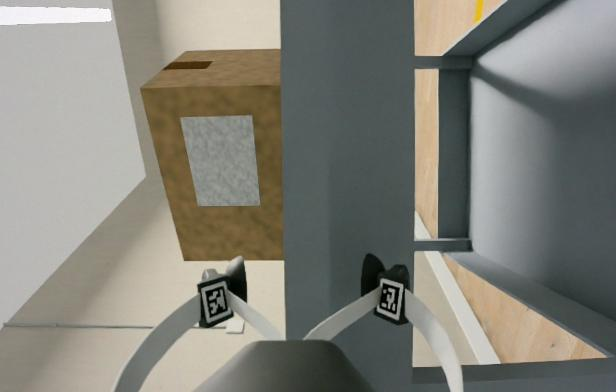

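Request:
move --blocking false --r2 '{"joints":{"gripper_m":-0.036}}'

Request:
wait --seconds 1.2

Request:
move --blocking false --r2 '{"base":{"translate_m":0.35},"contact_limits":{"translate_m":0.8}}'

Request:
wait --seconds 2.2 --cameras '["r2_head_camera"]'

Scene clock: 1902.60 s.
move: r2 moving
r1.base_odometry: x=-2.986 y=+2.777 heading=-0.769
r1.turned_by_wheels: +0.000
r1.turned_by_imu: +0.000
r1.base_tilt: forward=-1.5 right=+1.3
r1.lidar_m: 0.39 4.66 5.01 1.92 1.28 1.21 1.16 0.81 0.75 0.74 0.55 0.46
r1.base_status: not commanded
r1.joint_positions: lift_m=+0.820 arm_m=+0.000 wrist_yaw_rad=+0.130 wrist_pitch_rad=+0.002 wrist_roll_rad=+0.000 gripper_m=-0.024
r1.joint_status: not commanded
r1.measured_speeds: all 0
r1.motor_effort: lift_m=+22(22) arm_m=-8(8) wheel_0=+3(4) wheel_1=-3(3) wheel_2=+18(18)
r1.servo_current: wrist_yaw_rad=98(130) wrist_pitch_rad=33(52) wrist_roll_rad=52(52) gripper_m=65(65)
r1.contact_limits: translate_m 0.8
r1.hand_pose: x=+0.4686 y=-0.0494 z=+0.9974 quat_wxyz=(+0.998, +0.000, +0.001, +0.065) (m; r1's base frame)
r1.wrist_depth_mm: - - - 179 224 207 192 / - - - 177 225 208 194 / - - - 175 227 207 193 / - - - 174 228 208 195 / - - - 173 228 208 196 / - - 187 170 224 209 197 / - 155 276 170 220 205 197
r2.base_odometry: x=-3.661 y=-5.080 heading=+2.611
r2.turned_by_wheels: +0.000
r2.turned_by_imu: +0.000
r2.base_tilt: forward=-0.7 right=+0.1
r2.lidar_m: 0.42 1.42 1.34 1.36 1.19 1.09 1.15 1.56 1.45 1.50 0.57 0.46
r2.base_status: not commanded
r2.joint_positions: lift_m=+0.685 arm_m=+0.000 wrist_yaw_rad=-0.053 wrist_pitch_rad=+0.004 wrist_roll_rad=+1.569 gripper_m=+0.051
r2.joint_status: gripper_m moving
r2.measured_speeds: all 0
r2.motor_effort: lift_m=+17(17) arm_m=-3(4) wheel_0=-1(1) wheel_1=+2(3) wheel_2=+5(5)
r2.servo_current: wrist_yaw_rad=46(59) wrist_pitch_rad=46(46) wrist_roll_rad=46(59) gripper_m=124(124)
r2.contact_limits: strafe_m 0.4
r2.hand_pose: x=+0.4543 y=-0.1025 z=+0.8621 quat_wxyz=(+0.707, +0.706, -0.017, -0.020) (m; r2's base frame)
r2.wrist_depth_mm: - - - 196 254 759 - / - - 504 198 256 854 - / - - 530 200 258 854 - / - - 580 202 260 854 - / - - 627 204 264 - - / - - 190 205 189 1618 492 / - - - - 270 1397 1078
pictures: none

Scene clock: 1903.80 s.
earlier move: r2 moving
r1.base_odometry: x=-2.986 y=+2.777 heading=-0.769
r1.turned_by_wheels: +0.000
r1.turned_by_imu: +0.000
r1.base_tilt: forward=-1.5 right=+1.3
r1.lidar_m: 0.39 4.65 5.03 1.88 1.31 1.21 1.16 0.81 0.74 0.75 0.57 0.45
r1.base_status: not commanded
r1.joint_positions: lift_m=+0.820 arm_m=+0.000 wrist_yaw_rad=+0.130 wrist_pitch_rad=+0.002 wrist_roll_rad=+0.000 gripper_m=-0.024
r1.joint_status: not commanded
r1.measured_speeds: all 0
r1.on_its_own: wrist_yaw_rad is at rest, and its servo_current (111 mA) is outside its rest range (0 to 104 mA)
r1.motor_effort: lift_m=+21(22) arm_m=-8(8) wheel_0=+4(4) wheel_1=-3(3) wheel_2=+18(18)
r1.servo_current: wrist_yaw_rad=111(137) wrist_pitch_rad=52(52) wrist_roll_rad=46(65) gripper_m=59(72)
r1.contact_limits: translate_m 0.8
r1.hand_pose: x=+0.4686 y=-0.0494 z=+0.9974 quat_wxyz=(+0.998, +0.000, +0.001, +0.065) (m; r1's base frame)
r1.wrist_depth_mm: - - - 179 224 208 193 / - - - 176 226 208 193 / - - - 174 227 207 195 / - - - 173 227 208 195 / - - - 173 229 208 196 / - - 187 171 224 208 196 / - 155 277 170 222 204 196
r2.base_odometry: x=-3.661 y=-5.080 heading=+2.611
r2.turned_by_wheels: +0.000
r2.turned_by_imu: +0.000
r2.base_tilt: forward=-0.7 right=+0.1
r2.lidar_m: 0.42 1.42 1.35 1.39 1.20 1.07 1.16 1.54 1.44 1.49 0.58 0.43
r2.base_status: not commanded
r2.joint_positions: lift_m=+0.685 arm_m=+0.000 wrist_yaw_rad=-0.051 wrist_pitch_rad=+0.004 wrist_roll_rad=+1.569 gripper_m=-0.034
r2.joint_status: gripper_m moving
r2.measured_speeds: all 0
r2.motor_effort: lift_m=+17(17) arm_m=-3(4) wheel_0=-1(1) wheel_1=+3(3) wheel_2=+5(5)
r2.servo_current: wrist_yaw_rad=52(59) wrist_pitch_rad=39(52) wrist_roll_rad=52(59) gripper_m=176(345)
r2.contact_limits: strafe_m 0.4
r2.hand_pose: x=+0.4545 y=-0.1020 z=+0.8621 quat_wxyz=(+0.708, +0.706, -0.017, -0.020) (m; r2's base frame)
r2.wrist_depth_mm: - - - 187 245 750 - / - - 488 189 247 842 - / - - 521 191 250 842 - / - - 569 192 252 854 - / - - 634 195 255 - - / - - 182 196 176 1499 488 / - - - - 259 283 1060
wait: 1.20 s; no rest
pictures: none

Scene clock: 1904.30 s.
earlier move: r2 done
move: r2 moving
r1.base_odometry: x=-2.986 y=+2.777 heading=-0.769
r1.turned_by_wheels: +0.000
r1.turned_by_imu: +0.000
r1.base_tilt: forward=-1.5 right=+1.2
r1.lidar_m: 0.39 4.67 5.03 1.88 1.30 1.22 1.16 0.79 0.75 0.76 0.54 0.46
r1.base_status: not commanded
r1.joint_positions: lift_m=+0.820 arm_m=+0.000 wrist_yaw_rad=+0.130 wrist_pitch_rad=+0.002 wrist_roll_rad=+0.000 gripper_m=-0.024
r1.joint_status: not commanded
r1.measured_speeds: all 0
r1.motor_effort: lift_m=+22(22) arm_m=-8(8) wheel_0=+4(4) wheel_1=-3(4) wheel_2=+18(18)
r1.servo_current: wrist_yaw_rad=124(124) wrist_pitch_rad=39(46) wrist_roll_rad=39(65) gripper_m=52(65)
r1.contact_limits: translate_m 0.8
r1.hand_pose: x=+0.4686 y=-0.0494 z=+0.9974 quat_wxyz=(+0.998, +0.000, +0.001, +0.065) (m; r1's base frame)
r1.wrist_depth_mm: - - - 179 224 208 192 / - - - 176 225 208 194 / - - - 175 226 208 195 / - - - 173 227 208 195 / - - - 173 228 208 196 / - - 186 170 222 209 196 / - 155 274 169 221 204 197
r2.base_odometry: x=-3.688 y=-5.065 heading=+2.612
r2.turned_by_wheels: +0.000
r2.turned_by_imu: +0.000
r2.base_tilt: forward=-0.7 right=+0.1
r2.lidar_m: 0.39 1.40 1.31 1.37 1.23 1.11 1.17 1.55 1.45 1.54 0.53 0.41
r2.base_status: translate_m moving
r2.joint_positions: lift_m=+0.685 arm_m=+0.000 wrist_yaw_rad=-0.051 wrist_pitch_rad=+0.004 wrist_roll_rad=+1.569 gripper_m=-0.035
r2.joint_status: all done
r2.measured_speeds: translate_m=+0.121 strafe_m=+0.000 rotate_rad=+0.001 lift_m=+0.000 arm_m=+0.000 wrist_yaw_rad=+0.000 wrist_pitch_rad=+0.000 wrist_roll_rad=+0.000
r2.motor_effort: lift_m=+17(17) arm_m=-4(4) wheel_0=+8(9) wheel_1=+7(9) wheel_2=-13(15)
r2.servo_current: wrist_yaw_rad=46(59) wrist_pitch_rad=39(46) wrist_roll_rad=52(59) gripper_m=124(156)
r2.contact_limits: translate_m 0.8
r2.hand_pose: x=+0.4545 y=-0.1020 z=+0.8621 quat_wxyz=(+0.708, +0.706, -0.017, -0.020) (m; r2's base frame)
r2.wrist_depth_mm: - - - 167 226 707 - / - - 473 169 229 820 - / - - 500 171 230 809 - / - - 549 232 230 842 - / - - 603 173 234 - - / - - 184 174 177 1537 488 / - - - - - 1499 1138
pictures: none

Scene clock: 1906.47 s.
earlier move: r2 done
r1.base_odometry: x=-2.986 y=+2.777 heading=-0.769
r1.turned_by_wheels: +0.000
r1.turned_by_imu: +0.000
r1.base_tilt: forward=-1.5 right=+1.2
r1.lidar_m: 0.38 4.65 5.00 1.87 1.29 1.21 1.16 0.80 0.74 0.77 0.54 0.46
r1.base_status: not commanded
r1.joint_positions: lift_m=+0.820 arm_m=+0.000 wrist_yaw_rad=+0.130 wrist_pitch_rad=+0.002 wrist_roll_rad=+0.000 gripper_m=-0.024
r1.joint_status: not commanded
r1.measured_speeds: all 0
r1.motor_effort: lift_m=+22(22) arm_m=-8(8) wheel_0=+4(5) wheel_1=-3(4) wheel_2=+18(18)
r1.servo_current: wrist_yaw_rad=104(130) wrist_pitch_rad=46(52) wrist_roll_rad=52(65) gripper_m=59(72)
r1.contact_limits: translate_m 0.8
r1.hand_pose: x=+0.4686 y=-0.0494 z=+0.9974 quat_wxyz=(+0.998, +0.000, +0.001, +0.065) (m; r1's base frame)
r1.wrist_depth_mm: - - - 179 224 206 193 / - - - 176 227 208 193 / - - - 175 227 207 194 / - - - 174 228 207 195 / - - - 173 228 208 196 / - - 186 170 224 208 196 / - 155 276 170 221 204 197
r2.base_odometry: x=-3.963 y=-4.903 heading=+2.611
r2.turned_by_wheels: +0.000
r2.turned_by_imu: +0.014
r2.base_tilt: forward=-0.7 right=+0.1
r2.lidar_m: 0.40 1.25 1.17 1.22 1.49 1.39 1.46 1.70 1.62 1.66 0.51 0.41
r2.base_status: done
r2.joint_positions: lift_m=+0.685 arm_m=+0.000 wrist_yaw_rad=-0.047 wrist_pitch_rad=+0.004 wrist_roll_rad=+1.569 gripper_m=-0.035
r2.joint_status: all done
r2.measured_speeds: all 0
r2.motor_effort: lift_m=+17(17) arm_m=+6(7) wheel_0=+1(17) wheel_1=+3(13) wheel_2=-2(21)
r2.servo_current: wrist_yaw_rad=52(59) wrist_pitch_rad=39(52) wrist_roll_rad=52(59) gripper_m=78(156)
r2.contact_limits: translate_m 0.8
r2.hand_pose: x=+0.4547 y=-0.1009 z=+0.8621 quat_wxyz=(+0.708, +0.706, -0.015, -0.018) (m; r2's base frame)
r2.wrist_depth_mm: - - 580 153 210 - - / - 462 449 157 214 - - / - - 500 159 219 - - / - - 554 163 224 820 - / - - 609 167 228 - - / - - 182 169 177 1618 512 / - - - - - - 1138
wait: 2.17 of 2.2 s (r2 has come to rest)
pictures: r2_head_camera
Images, in order (width x height): r2_head_camera 420x560.

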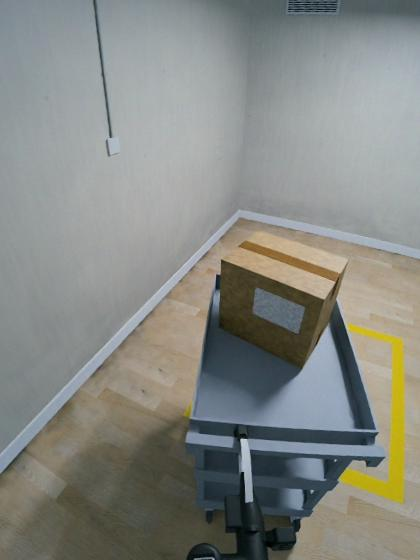

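Request:
move --blocking false --r2 '{"base":{"translate_m":0.3,"strafe_m":-0.22},"contact_limits":{"translate_m":0.8}}'

Request:
wait --seconds 2.3 --cameras '["r2_head_camera","r2_head_right_camera"]'

Scene clock: 1935.67 s.
move: r2 moving
r1: as last shown
r1.base_tilt: forward=-1.5 right=+1.3
r1.lidar_m: 0.40 4.65 5.02 1.88 1.29 1.20 1.17 0.78 0.75 0.76 0.55 0.46
r1.motor_effort: lift_m=+22(22) arm_m=-8(8) wheel_0=+4(4) wheel_1=-3(4) wheel_2=+18(18)
r1.servo_current: wrist_yaw_rad=91(124) wrist_pitch_rad=39(46) wrist_roll_rad=46(65) gripper_m=65(65)
r1.contact_limits: translate_m 0.8
r1.wrist_depth_mm: - - - 178 224 208 192 / - - - 176 226 208 193 / - - - 175 228 208 195 / - - - 174 228 207 195 / - - - 174 228 209 196 / - - 186 170 223 209 196 / - 154 276 170 222 204 197
r2.base_odometry: x=-3.976 y=-4.872 heading=+2.612
r2.turned_by_wheels: +0.000
r2.turned_by_imu: +0.001
r2.base_tilt: forward=-0.7 right=+0.1
r2.lidar_m: 0.40 1.26 1.19 1.22 1.56 1.42 1.51 1.72 1.61 1.67 0.48 0.42
r2.base_status: translate_m moving; strafe_m moving
r2.joint_positions: lift_m=+0.685 arm_m=+0.000 wrist_yaw_rad=-0.047 wrist_pitch_rad=+0.004 wrist_roll_rad=+1.569 gripper_m=-0.035
r2.joint_status: not commanded
r2.measured_speeds: translate_m=+0.106 strafe_m=-0.080 rotate_rad=-0.003 lift_m=+0.000 arm_m=+0.000 wrist_yaw_rad=+0.000 wrist_pitch_rad=+0.000 wrist_roll_rad=+0.000
r2.motor_effort: lift_m=+17(17) arm_m=+6(6) wheel_0=+17(17) wheel_1=-2(5) wheel_2=-11(14)
r2.servo_current: wrist_yaw_rad=39(59) wrist_pitch_rad=39(59) wrist_roll_rad=65(65) gripper_m=78(78)
r2.contact_limits: translate_m 0.8
r2.hand_pose: x=+0.4547 y=-0.1009 z=+0.8621 quat_wxyz=(+0.708, +0.706, -0.015, -0.018) (m; r2's base frame)
r2.wrist_depth_mm: - - 580 152 210 - - / - 462 452 156 214 - - / - - 496 158 218 - - / - - 554 162 223 831 - / - - 609 166 227 - - / - - 181 169 177 1576 521 / - - - - - - 1160
pictures: none

Scene clock: 1937.80 s.
earlier move: r2 done
r1.base_odometry: x=-2.986 y=+2.777 heading=-0.769
r1.turned_by_wheels: +0.000
r1.turned_by_imu: +0.000
r1.base_tilt: forward=-1.6 right=+1.3
r1.lidar_m: 0.40 4.67 5.04 1.90 1.28 1.22 1.18 0.79 0.75 0.73 0.55 0.45
r1.base_status: not commanded
r1.joint_positions: lift_m=+0.820 arm_m=+0.000 wrist_yaw_rad=+0.130 wrist_pitch_rad=+0.002 wrist_roll_rad=+0.000 gripper_m=-0.024
r1.joint_status: not commanded
r1.measured_speeds: all 0
r1.motor_effort: lift_m=+22(22) arm_m=-8(8) wheel_0=+4(4) wheel_1=-3(4) wheel_2=+18(18)
r1.servo_current: wrist_yaw_rad=98(130) wrist_pitch_rad=46(52) wrist_roll_rad=39(65) gripper_m=59(65)
r1.contact_limits: translate_m 0.8
r1.hand_pose: x=+0.4686 y=-0.0494 z=+0.9974 quat_wxyz=(+0.998, +0.000, +0.001, +0.065) (m; r1's base frame)
r1.wrist_depth_mm: - - - 179 224 208 193 / - - - 176 225 208 193 / - - - 174 227 206 194 / - - - 174 228 208 195 / - - - 173 228 209 196 / - - 186 170 222 208 196 / - 155 276 170 222 204 196
r2.base_odometry: x=-4.110 y=-4.562 heading=+2.611
r2.turned_by_wheels: -0.001
r2.turned_by_imu: +0.002
r2.base_tilt: forward=-0.7 right=+0.1
r2.lidar_m: 0.37 1.29 1.21 1.30 1.73 1.77 1.87 1.66 1.55 1.93 2.20 0.46
r2.base_status: done
r2.joint_positions: lift_m=+0.685 arm_m=+0.000 wrist_yaw_rad=-0.047 wrist_pitch_rad=+0.004 wrist_roll_rad=+1.569 gripper_m=-0.035
r2.joint_status: not commanded
r2.measured_speeds: all 0
r2.motor_effort: lift_m=+17(17) arm_m=+5(6) wheel_0=+2(19) wheel_1=-4(7) wheel_2=-3(14)
r2.servo_current: wrist_yaw_rad=46(65) wrist_pitch_rad=46(59) wrist_roll_rad=39(65) gripper_m=78(85)
r2.contact_limits: translate_m 0.8
r2.hand_pose: x=+0.4547 y=-0.1009 z=+0.8621 quat_wxyz=(+0.708, +0.706, -0.015, -0.018) (m; r2's base frame)
r2.wrist_depth_mm: - - - 206 273 1661 - / - - - 198 263 1808 - / - - 580 190 252 - - / - - 517 183 243 866 - / - - 535 178 236 - - / - - 186 171 177 - - / - - - - 223 - -
wait: 2.13 of 2.3 s (r2 has come to rest)
pictures: r2_head_camera, r2_head_right_camera
Images, in order (width x height): r2_head_camera 420x560, r2_head_right_camera 420x672.

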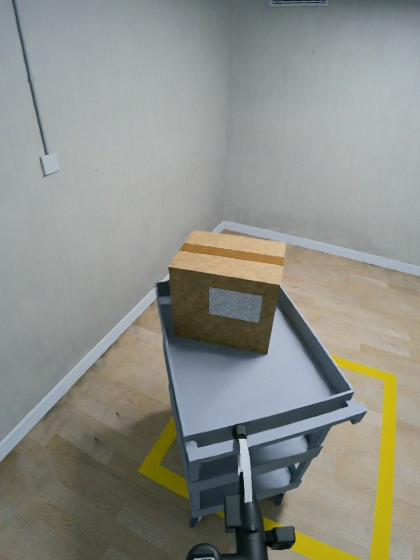

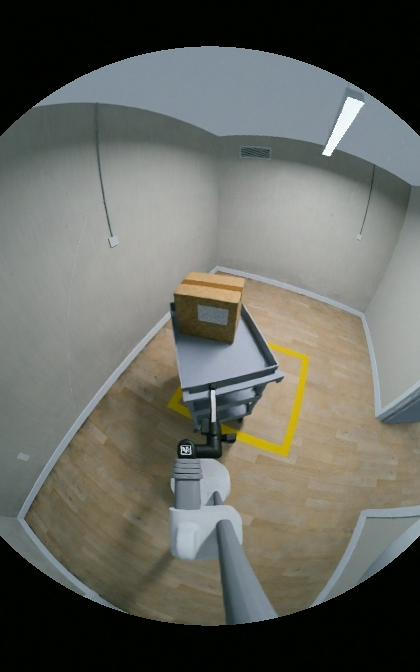

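Request:
move --blocking false --r2 '{"base":{"translate_m":0.17,"strafe_m":-0.30},"contact_limits":{"translate_m":0.8}}'

Request:
wait --seconds 2.3 --cameras '["r2_head_camera","r2_head_right_camera","r2_head_left_camera"]'

Scene clock: 1960.17 s.
move: r2 moving
r1: as last shown
r1.base_tilt: forward=-1.5 right=+1.2
r1.lidar_m: 0.39 4.65 5.02 1.88 1.28 1.20 1.16 0.80 0.73 0.76 0.54 0.46
r1.motor_effort: lift_m=+22(22) arm_m=-8(8) wheel_0=+3(4) wheel_1=-3(3) wheel_2=+18(18)
r1.servo_current: wrist_yaw_rad=111(130) wrist_pitch_rad=33(46) wrist_roll_rad=65(65) gripper_m=59(65)
r1.contact_limits: translate_m 0.8
r1.wrist_depth_mm: - - - 179 225 208 193 / - - - 176 225 208 193 / - - - 175 227 207 194 / - - - 174 227 208 194 / - - - 174 228 208 196 / - - 186 170 224 209 196 / - 155 276 170 221 205 196
r2.base_odometry: x=-4.110 y=-4.531 heading=+2.611
r2.turned_by_wheels: +0.000
r2.turned_by_imu: +0.001
r2.base_tilt: forward=-0.7 right=+0.1
r2.lidar_m: 0.37 1.31 1.23 1.30 1.75 1.78 1.90 1.62 1.54 1.88 2.18 0.44
r2.base_status: translate_m moving; strafe_m moving
r2.joint_positions: lift_m=+0.685 arm_m=+0.000 wrist_yaw_rad=-0.047 wrist_pitch_rad=+0.004 wrist_roll_rad=+1.569 gripper_m=-0.035
r2.joint_status: not commanded
r2.measured_speeds: translate_m=+0.059 strafe_m=-0.107 rotate_rad=-0.001 lift_m=+0.000 arm_m=+0.000 wrist_yaw_rad=+0.000 wrist_pitch_rad=+0.000 wrist_roll_rad=+0.000
r2.motor_effort: lift_m=+17(17) arm_m=+5(6) wheel_0=+12(14) wheel_1=-7(8) wheel_2=-8(10)
r2.servo_current: wrist_yaw_rad=46(59) wrist_pitch_rad=39(46) wrist_roll_rad=46(52) gripper_m=78(85)
r2.contact_limits: translate_m 0.8
r2.hand_pose: x=+0.4547 y=-0.1009 z=+0.8621 quat_wxyz=(+0.708, +0.706, -0.015, -0.018) (m; r2's base frame)
r2.wrist_depth_mm: - - - 273 279 1661 - / - - - 202 266 1808 - / - - 683 193 256 809 - / - - 512 185 246 866 - / - - 535 179 236 - - / - - 185 172 177 - - / - - - - 222 - -
pictures: none

Scene clock: 1962.30 s.
earlier move: r2 done
r1.base_odometry: x=-2.986 y=+2.777 heading=-0.769
r1.turned_by_wheels: +0.000
r1.turned_by_imu: +0.000
r1.base_tilt: forward=-1.5 right=+1.2
r1.lidar_m: 0.38 4.65 5.02 1.92 1.28 1.21 1.16 0.78 0.75 0.77 0.55 0.45
r1.base_status: not commanded
r1.joint_positions: lift_m=+0.820 arm_m=+0.000 wrist_yaw_rad=+0.130 wrist_pitch_rad=+0.002 wrist_roll_rad=+0.000 gripper_m=-0.024
r1.joint_status: not commanded
r1.measured_speeds: all 0
r1.on_its_own: wrist_yaw_rad is at rest, and its servo_current (124 mA) is outside its rest range (0 to 104 mA)
r1.motor_effort: lift_m=+21(22) arm_m=-8(8) wheel_0=+4(4) wheel_1=-3(3) wheel_2=+18(18)
r1.servo_current: wrist_yaw_rad=124(137) wrist_pitch_rad=46(52) wrist_roll_rad=52(65) gripper_m=59(72)
r1.contact_limits: translate_m 0.8
r1.hand_pose: x=+0.4686 y=-0.0494 z=+0.9974 quat_wxyz=(+0.998, +0.000, +0.001, +0.065) (m; r1's base frame)
r1.wrist_depth_mm: - - - 179 224 207 193 / - - - 176 226 208 193 / - - - 175 226 207 195 / - - - 175 228 207 195 / - - - 173 228 208 196 / - - 186 170 223 209 196 / - 155 274 170 221 204 197
r2.base_odometry: x=-4.105 y=-4.217 heading=+2.611
r2.turned_by_wheels: +0.000
r2.turned_by_imu: +0.002
r2.base_tilt: forward=-0.7 right=+0.1
r2.lidar_m: 0.33 0.54 1.40 1.47 1.95 2.04 2.05 1.48 1.40 1.60 1.95 0.48
r2.base_status: done
r2.joint_positions: lift_m=+0.685 arm_m=+0.000 wrist_yaw_rad=-0.047 wrist_pitch_rad=+0.004 wrist_roll_rad=+1.569 gripper_m=-0.035
r2.joint_status: not commanded
r2.measured_speeds: all 0
r2.motor_effort: lift_m=+17(17) arm_m=+5(6) wheel_0=+5(17) wheel_1=-2(9) wheel_2=-1(10)
r2.servo_current: wrist_yaw_rad=52(65) wrist_pitch_rad=46(46) wrist_roll_rad=59(59) gripper_m=85(85)
r2.contact_limits: translate_m 0.8
r2.hand_pose: x=+0.4548 y=-0.1009 z=+0.8621 quat_wxyz=(+0.708, +0.706, -0.015, -0.018) (m; r2's base frame)
r2.wrist_depth_mm: - - - 389 - 1537 1098 / - - - 355 427 1464 427 / - - - 244 - 1808 535 / - - - 209 281 1756 - / - - - 190 250 809 - / - - 186 168 177 - - / - - 488 - 208 - -
wait: 2.13 of 2.3 s (r2 has come to rest)
pictures: r2_head_camera, r2_head_left_camera, r2_head_right_camera
Images, in order (width x height): r2_head_camera 420x560, r2_head_left_camera 420x672, r2_head_right_camera 420x672.

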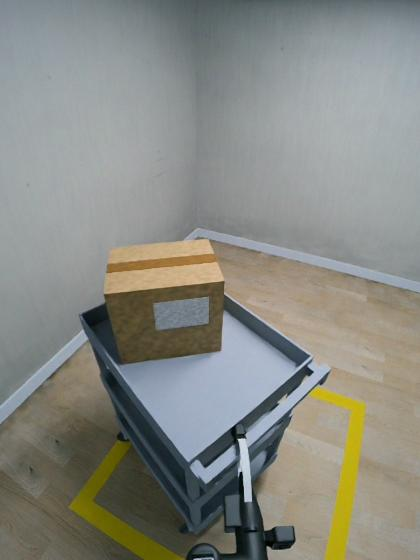

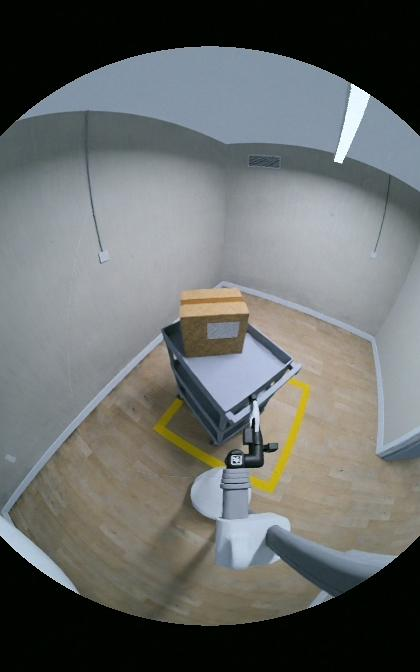

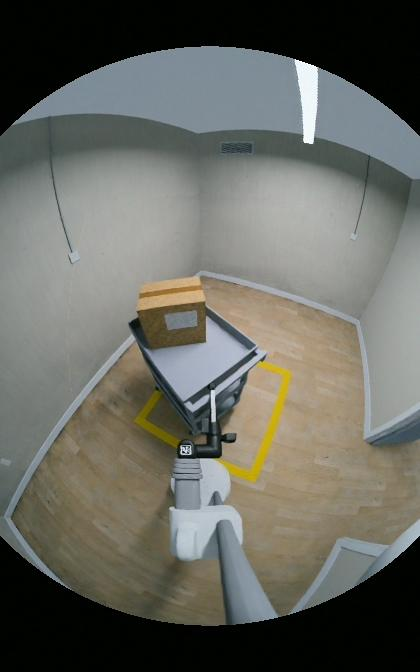

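Request:
move --blocking false --r2 '{"base":{"translate_m":-0.03,"strafe_m":-0.47},"joints":{"wrist_yaw_rad":0.5},"contact_limits":{"strafe_m":0.8},"speeds":{"wrist_yaw_rad":0.3}}'

Request:
wait --seconds 2.8 --cameras '["r2_head_camera","r2_head_right_camera","r2_head_left_camera"]'

Scene clock: 1988.17 s.
move: r2 moving
r1.base_odometry: x=-2.986 y=+2.777 heading=-0.769
r1.turned_by_wheels: +0.000
r1.turned_by_imu: +0.000
r1.base_tilt: forward=-1.5 right=+1.2
r1.lidar_m: 0.40 4.66 5.03 1.90 1.29 1.20 1.17 0.81 0.74 0.76 0.56 0.46
r1.base_status: not commanded
r1.joint_positions: lift_m=+0.820 arm_m=+0.000 wrist_yaw_rad=+0.130 wrist_pitch_rad=+0.002 wrist_roll_rad=+0.000 gripper_m=-0.024
r1.joint_status: not commanded
r1.measured_speeds: all 0
r1.motor_effort: lift_m=+21(22) arm_m=-8(8) wheel_0=+3(4) wheel_1=-3(3) wheel_2=+18(18)
r1.servo_current: wrist_yaw_rad=111(130) wrist_pitch_rad=46(46) wrist_roll_rad=46(65) gripper_m=65(72)
r1.contact_limits: translate_m 0.8
r1.hand_pose: x=+0.4686 y=-0.0494 z=+0.9974 quat_wxyz=(+0.998, +0.000, +0.001, +0.065) (m; r1's base frame)
r1.wrist_depth_mm: - - - 178 224 207 193 / - - - 176 224 208 193 / - - - 175 226 207 195 / - - - 174 227 207 195 / - - - 174 229 209 196 / - - 186 170 223 208 196 / - 155 274 169 220 204 198
r2.base_odometry: x=-4.086 y=-4.188 heading=+2.612
r2.turned_by_wheels: +0.001
r2.turned_by_imu: +0.001
r2.base_tilt: forward=-0.7 right=+0.0
r2.lidar_m: 0.35 0.49 1.42 1.47 2.02 2.08 2.03 1.43 1.39 1.58 1.94 0.48
r2.base_status: translate_m moving; strafe_m moving
r2.joint_positions: lift_m=+0.685 arm_m=+0.000 wrist_yaw_rad=+0.074 wrist_pitch_rad=+0.004 wrist_roll_rad=+1.569 gripper_m=-0.035
r2.joint_status: wrist_yaw_rad moving
r2.measured_speeds: translate_m=-0.008 strafe_m=-0.136 rotate_rad=+0.002 lift_m=+0.000 arm_m=+0.000 wrist_yaw_rad=+0.312 wrist_pitch_rad=+0.000 wrist_roll_rad=+0.000
r2.motor_effort: lift_m=+17(17) arm_m=+5(6) wheel_0=+9(12) wheel_1=-10(12) wheel_2=+6(6)
r2.servo_current: wrist_yaw_rad=46(85) wrist_pitch_rad=39(52) wrist_roll_rad=52(59) gripper_m=78(91)
r2.contact_limits: strafe_m 0.8
r2.hand_pose: x=+0.4649 y=-0.0658 z=+0.8621 quat_wxyz=(+0.707, +0.706, +0.028, +0.025) (m; r2's base frame)
r2.wrist_depth_mm: - - - 370 410 413 399 / - - - 320 - 1708 500 / - - - 229 306 1808 - / - - - 206 270 759 - / - - 512 187 241 - - / - 508 184 169 176 - - / - - 504 - 211 - -
pictures: none

Scene clock: 1990.60 s.
earlier move: r2 done
r1.base_odometry: x=-2.986 y=+2.777 heading=-0.769
r1.turned_by_wheels: +0.000
r1.turned_by_imu: +0.000
r1.base_tilt: forward=-1.5 right=+1.2
r1.lidar_m: 0.39 4.67 5.02 1.88 1.31 1.22 1.15 0.79 0.75 0.75 0.56 0.44
r1.base_status: not commanded
r1.joint_positions: lift_m=+0.820 arm_m=+0.000 wrist_yaw_rad=+0.130 wrist_pitch_rad=+0.002 wrist_roll_rad=+0.000 gripper_m=-0.024
r1.joint_status: not commanded
r1.measured_speeds: all 0
r1.motor_effort: lift_m=+21(22) arm_m=-8(8) wheel_0=+4(4) wheel_1=-3(4) wheel_2=+18(18)
r1.servo_current: wrist_yaw_rad=104(137) wrist_pitch_rad=39(52) wrist_roll_rad=59(65) gripper_m=59(72)
r1.contact_limits: translate_m 0.8
r1.hand_pose: x=+0.4686 y=-0.0494 z=+0.9974 quat_wxyz=(+0.998, +0.000, +0.001, +0.065) (m; r1's base frame)
r1.wrist_depth_mm: - - - 179 224 208 193 / - - - 176 226 208 194 / - - - 175 226 207 195 / - - - 174 227 208 195 / - - - 173 228 209 196 / - - 187 170 223 209 196 / - 155 276 169 220 204 197
r2.base_odometry: x=-3.842 y=-3.827 heading=+2.612
r2.turned_by_wheels: +0.000
r2.turned_by_imu: +0.002
r2.base_tilt: forward=-0.7 right=+0.1
r2.lidar_m: 0.41 0.33 0.72 1.90 2.36 2.25 1.42 1.06 6.92 1.15 1.39 2.42
r2.base_status: done
r2.joint_positions: lift_m=+0.685 arm_m=+0.000 wrist_yaw_rad=+0.501 wrist_pitch_rad=+0.004 wrist_roll_rad=+1.569 gripper_m=-0.035
r2.joint_status: all done
r2.measured_speeds: all 0
r2.motor_effort: lift_m=+17(17) arm_m=+4(6) wheel_0=+2(17) wheel_1=-2(13) wheel_2=+7(14)
r2.servo_current: wrist_yaw_rad=52(111) wrist_pitch_rad=39(52) wrist_roll_rad=39(59) gripper_m=78(91)
r2.contact_limits: strafe_m 0.8
r2.hand_pose: x=+0.4658 y=+0.0620 z=+0.8621 quat_wxyz=(+0.686, +0.684, +0.177, +0.174) (m; r2's base frame)
r2.wrist_depth_mm: - - - 384 - 1336 413 / - - - 330 421 1576 480 / - - - 237 324 1863 - / - - - 210 274 750 - / - - 512 185 248 842 - / - 504 184 168 176 - - / - - 500 - 210 - -
wait: 2.43 of 2.8 s (r2 has come to rest)
pictures: r2_head_camera, r2_head_left_camera, r2_head_right_camera
Images, in order (width x height): r2_head_camera 420x560, r2_head_left_camera 420x672, r2_head_right_camera 420x672.

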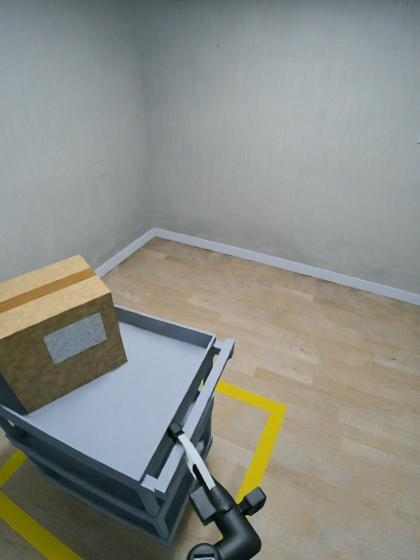

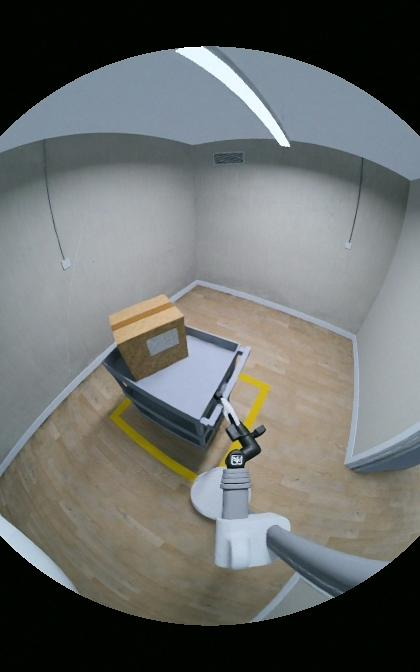

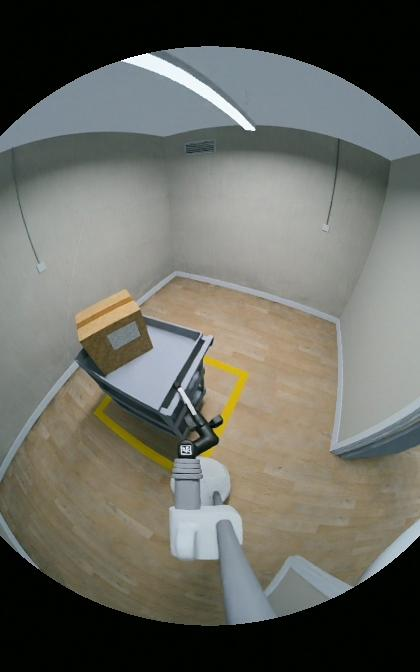

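Request:
zoom_image --camera "r2_head_right_camera" --region '[60, 280, 280, 500]'

Request:
zoom_image --camera "r2_head_camera" --region '[0, 280, 300, 560]'

Scaled by 2.291 from the camera's 420x672 image, which has a finer 600x960 frame.

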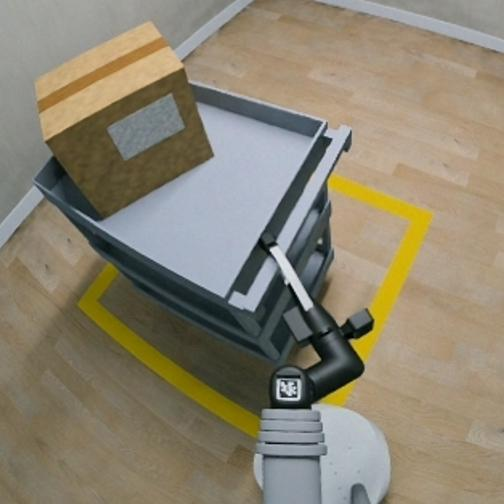

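Scaled by 1.680 from the camera's 420x560 image, which has a finer 1200x1600 frame.

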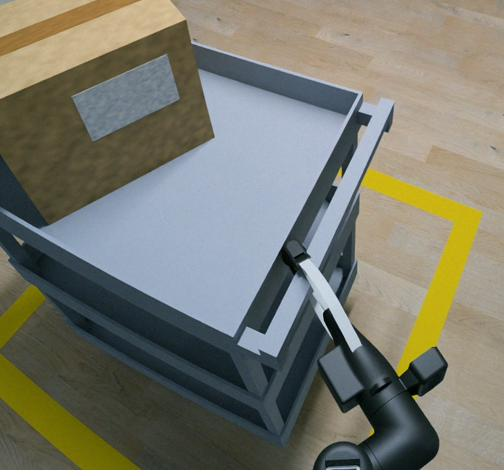

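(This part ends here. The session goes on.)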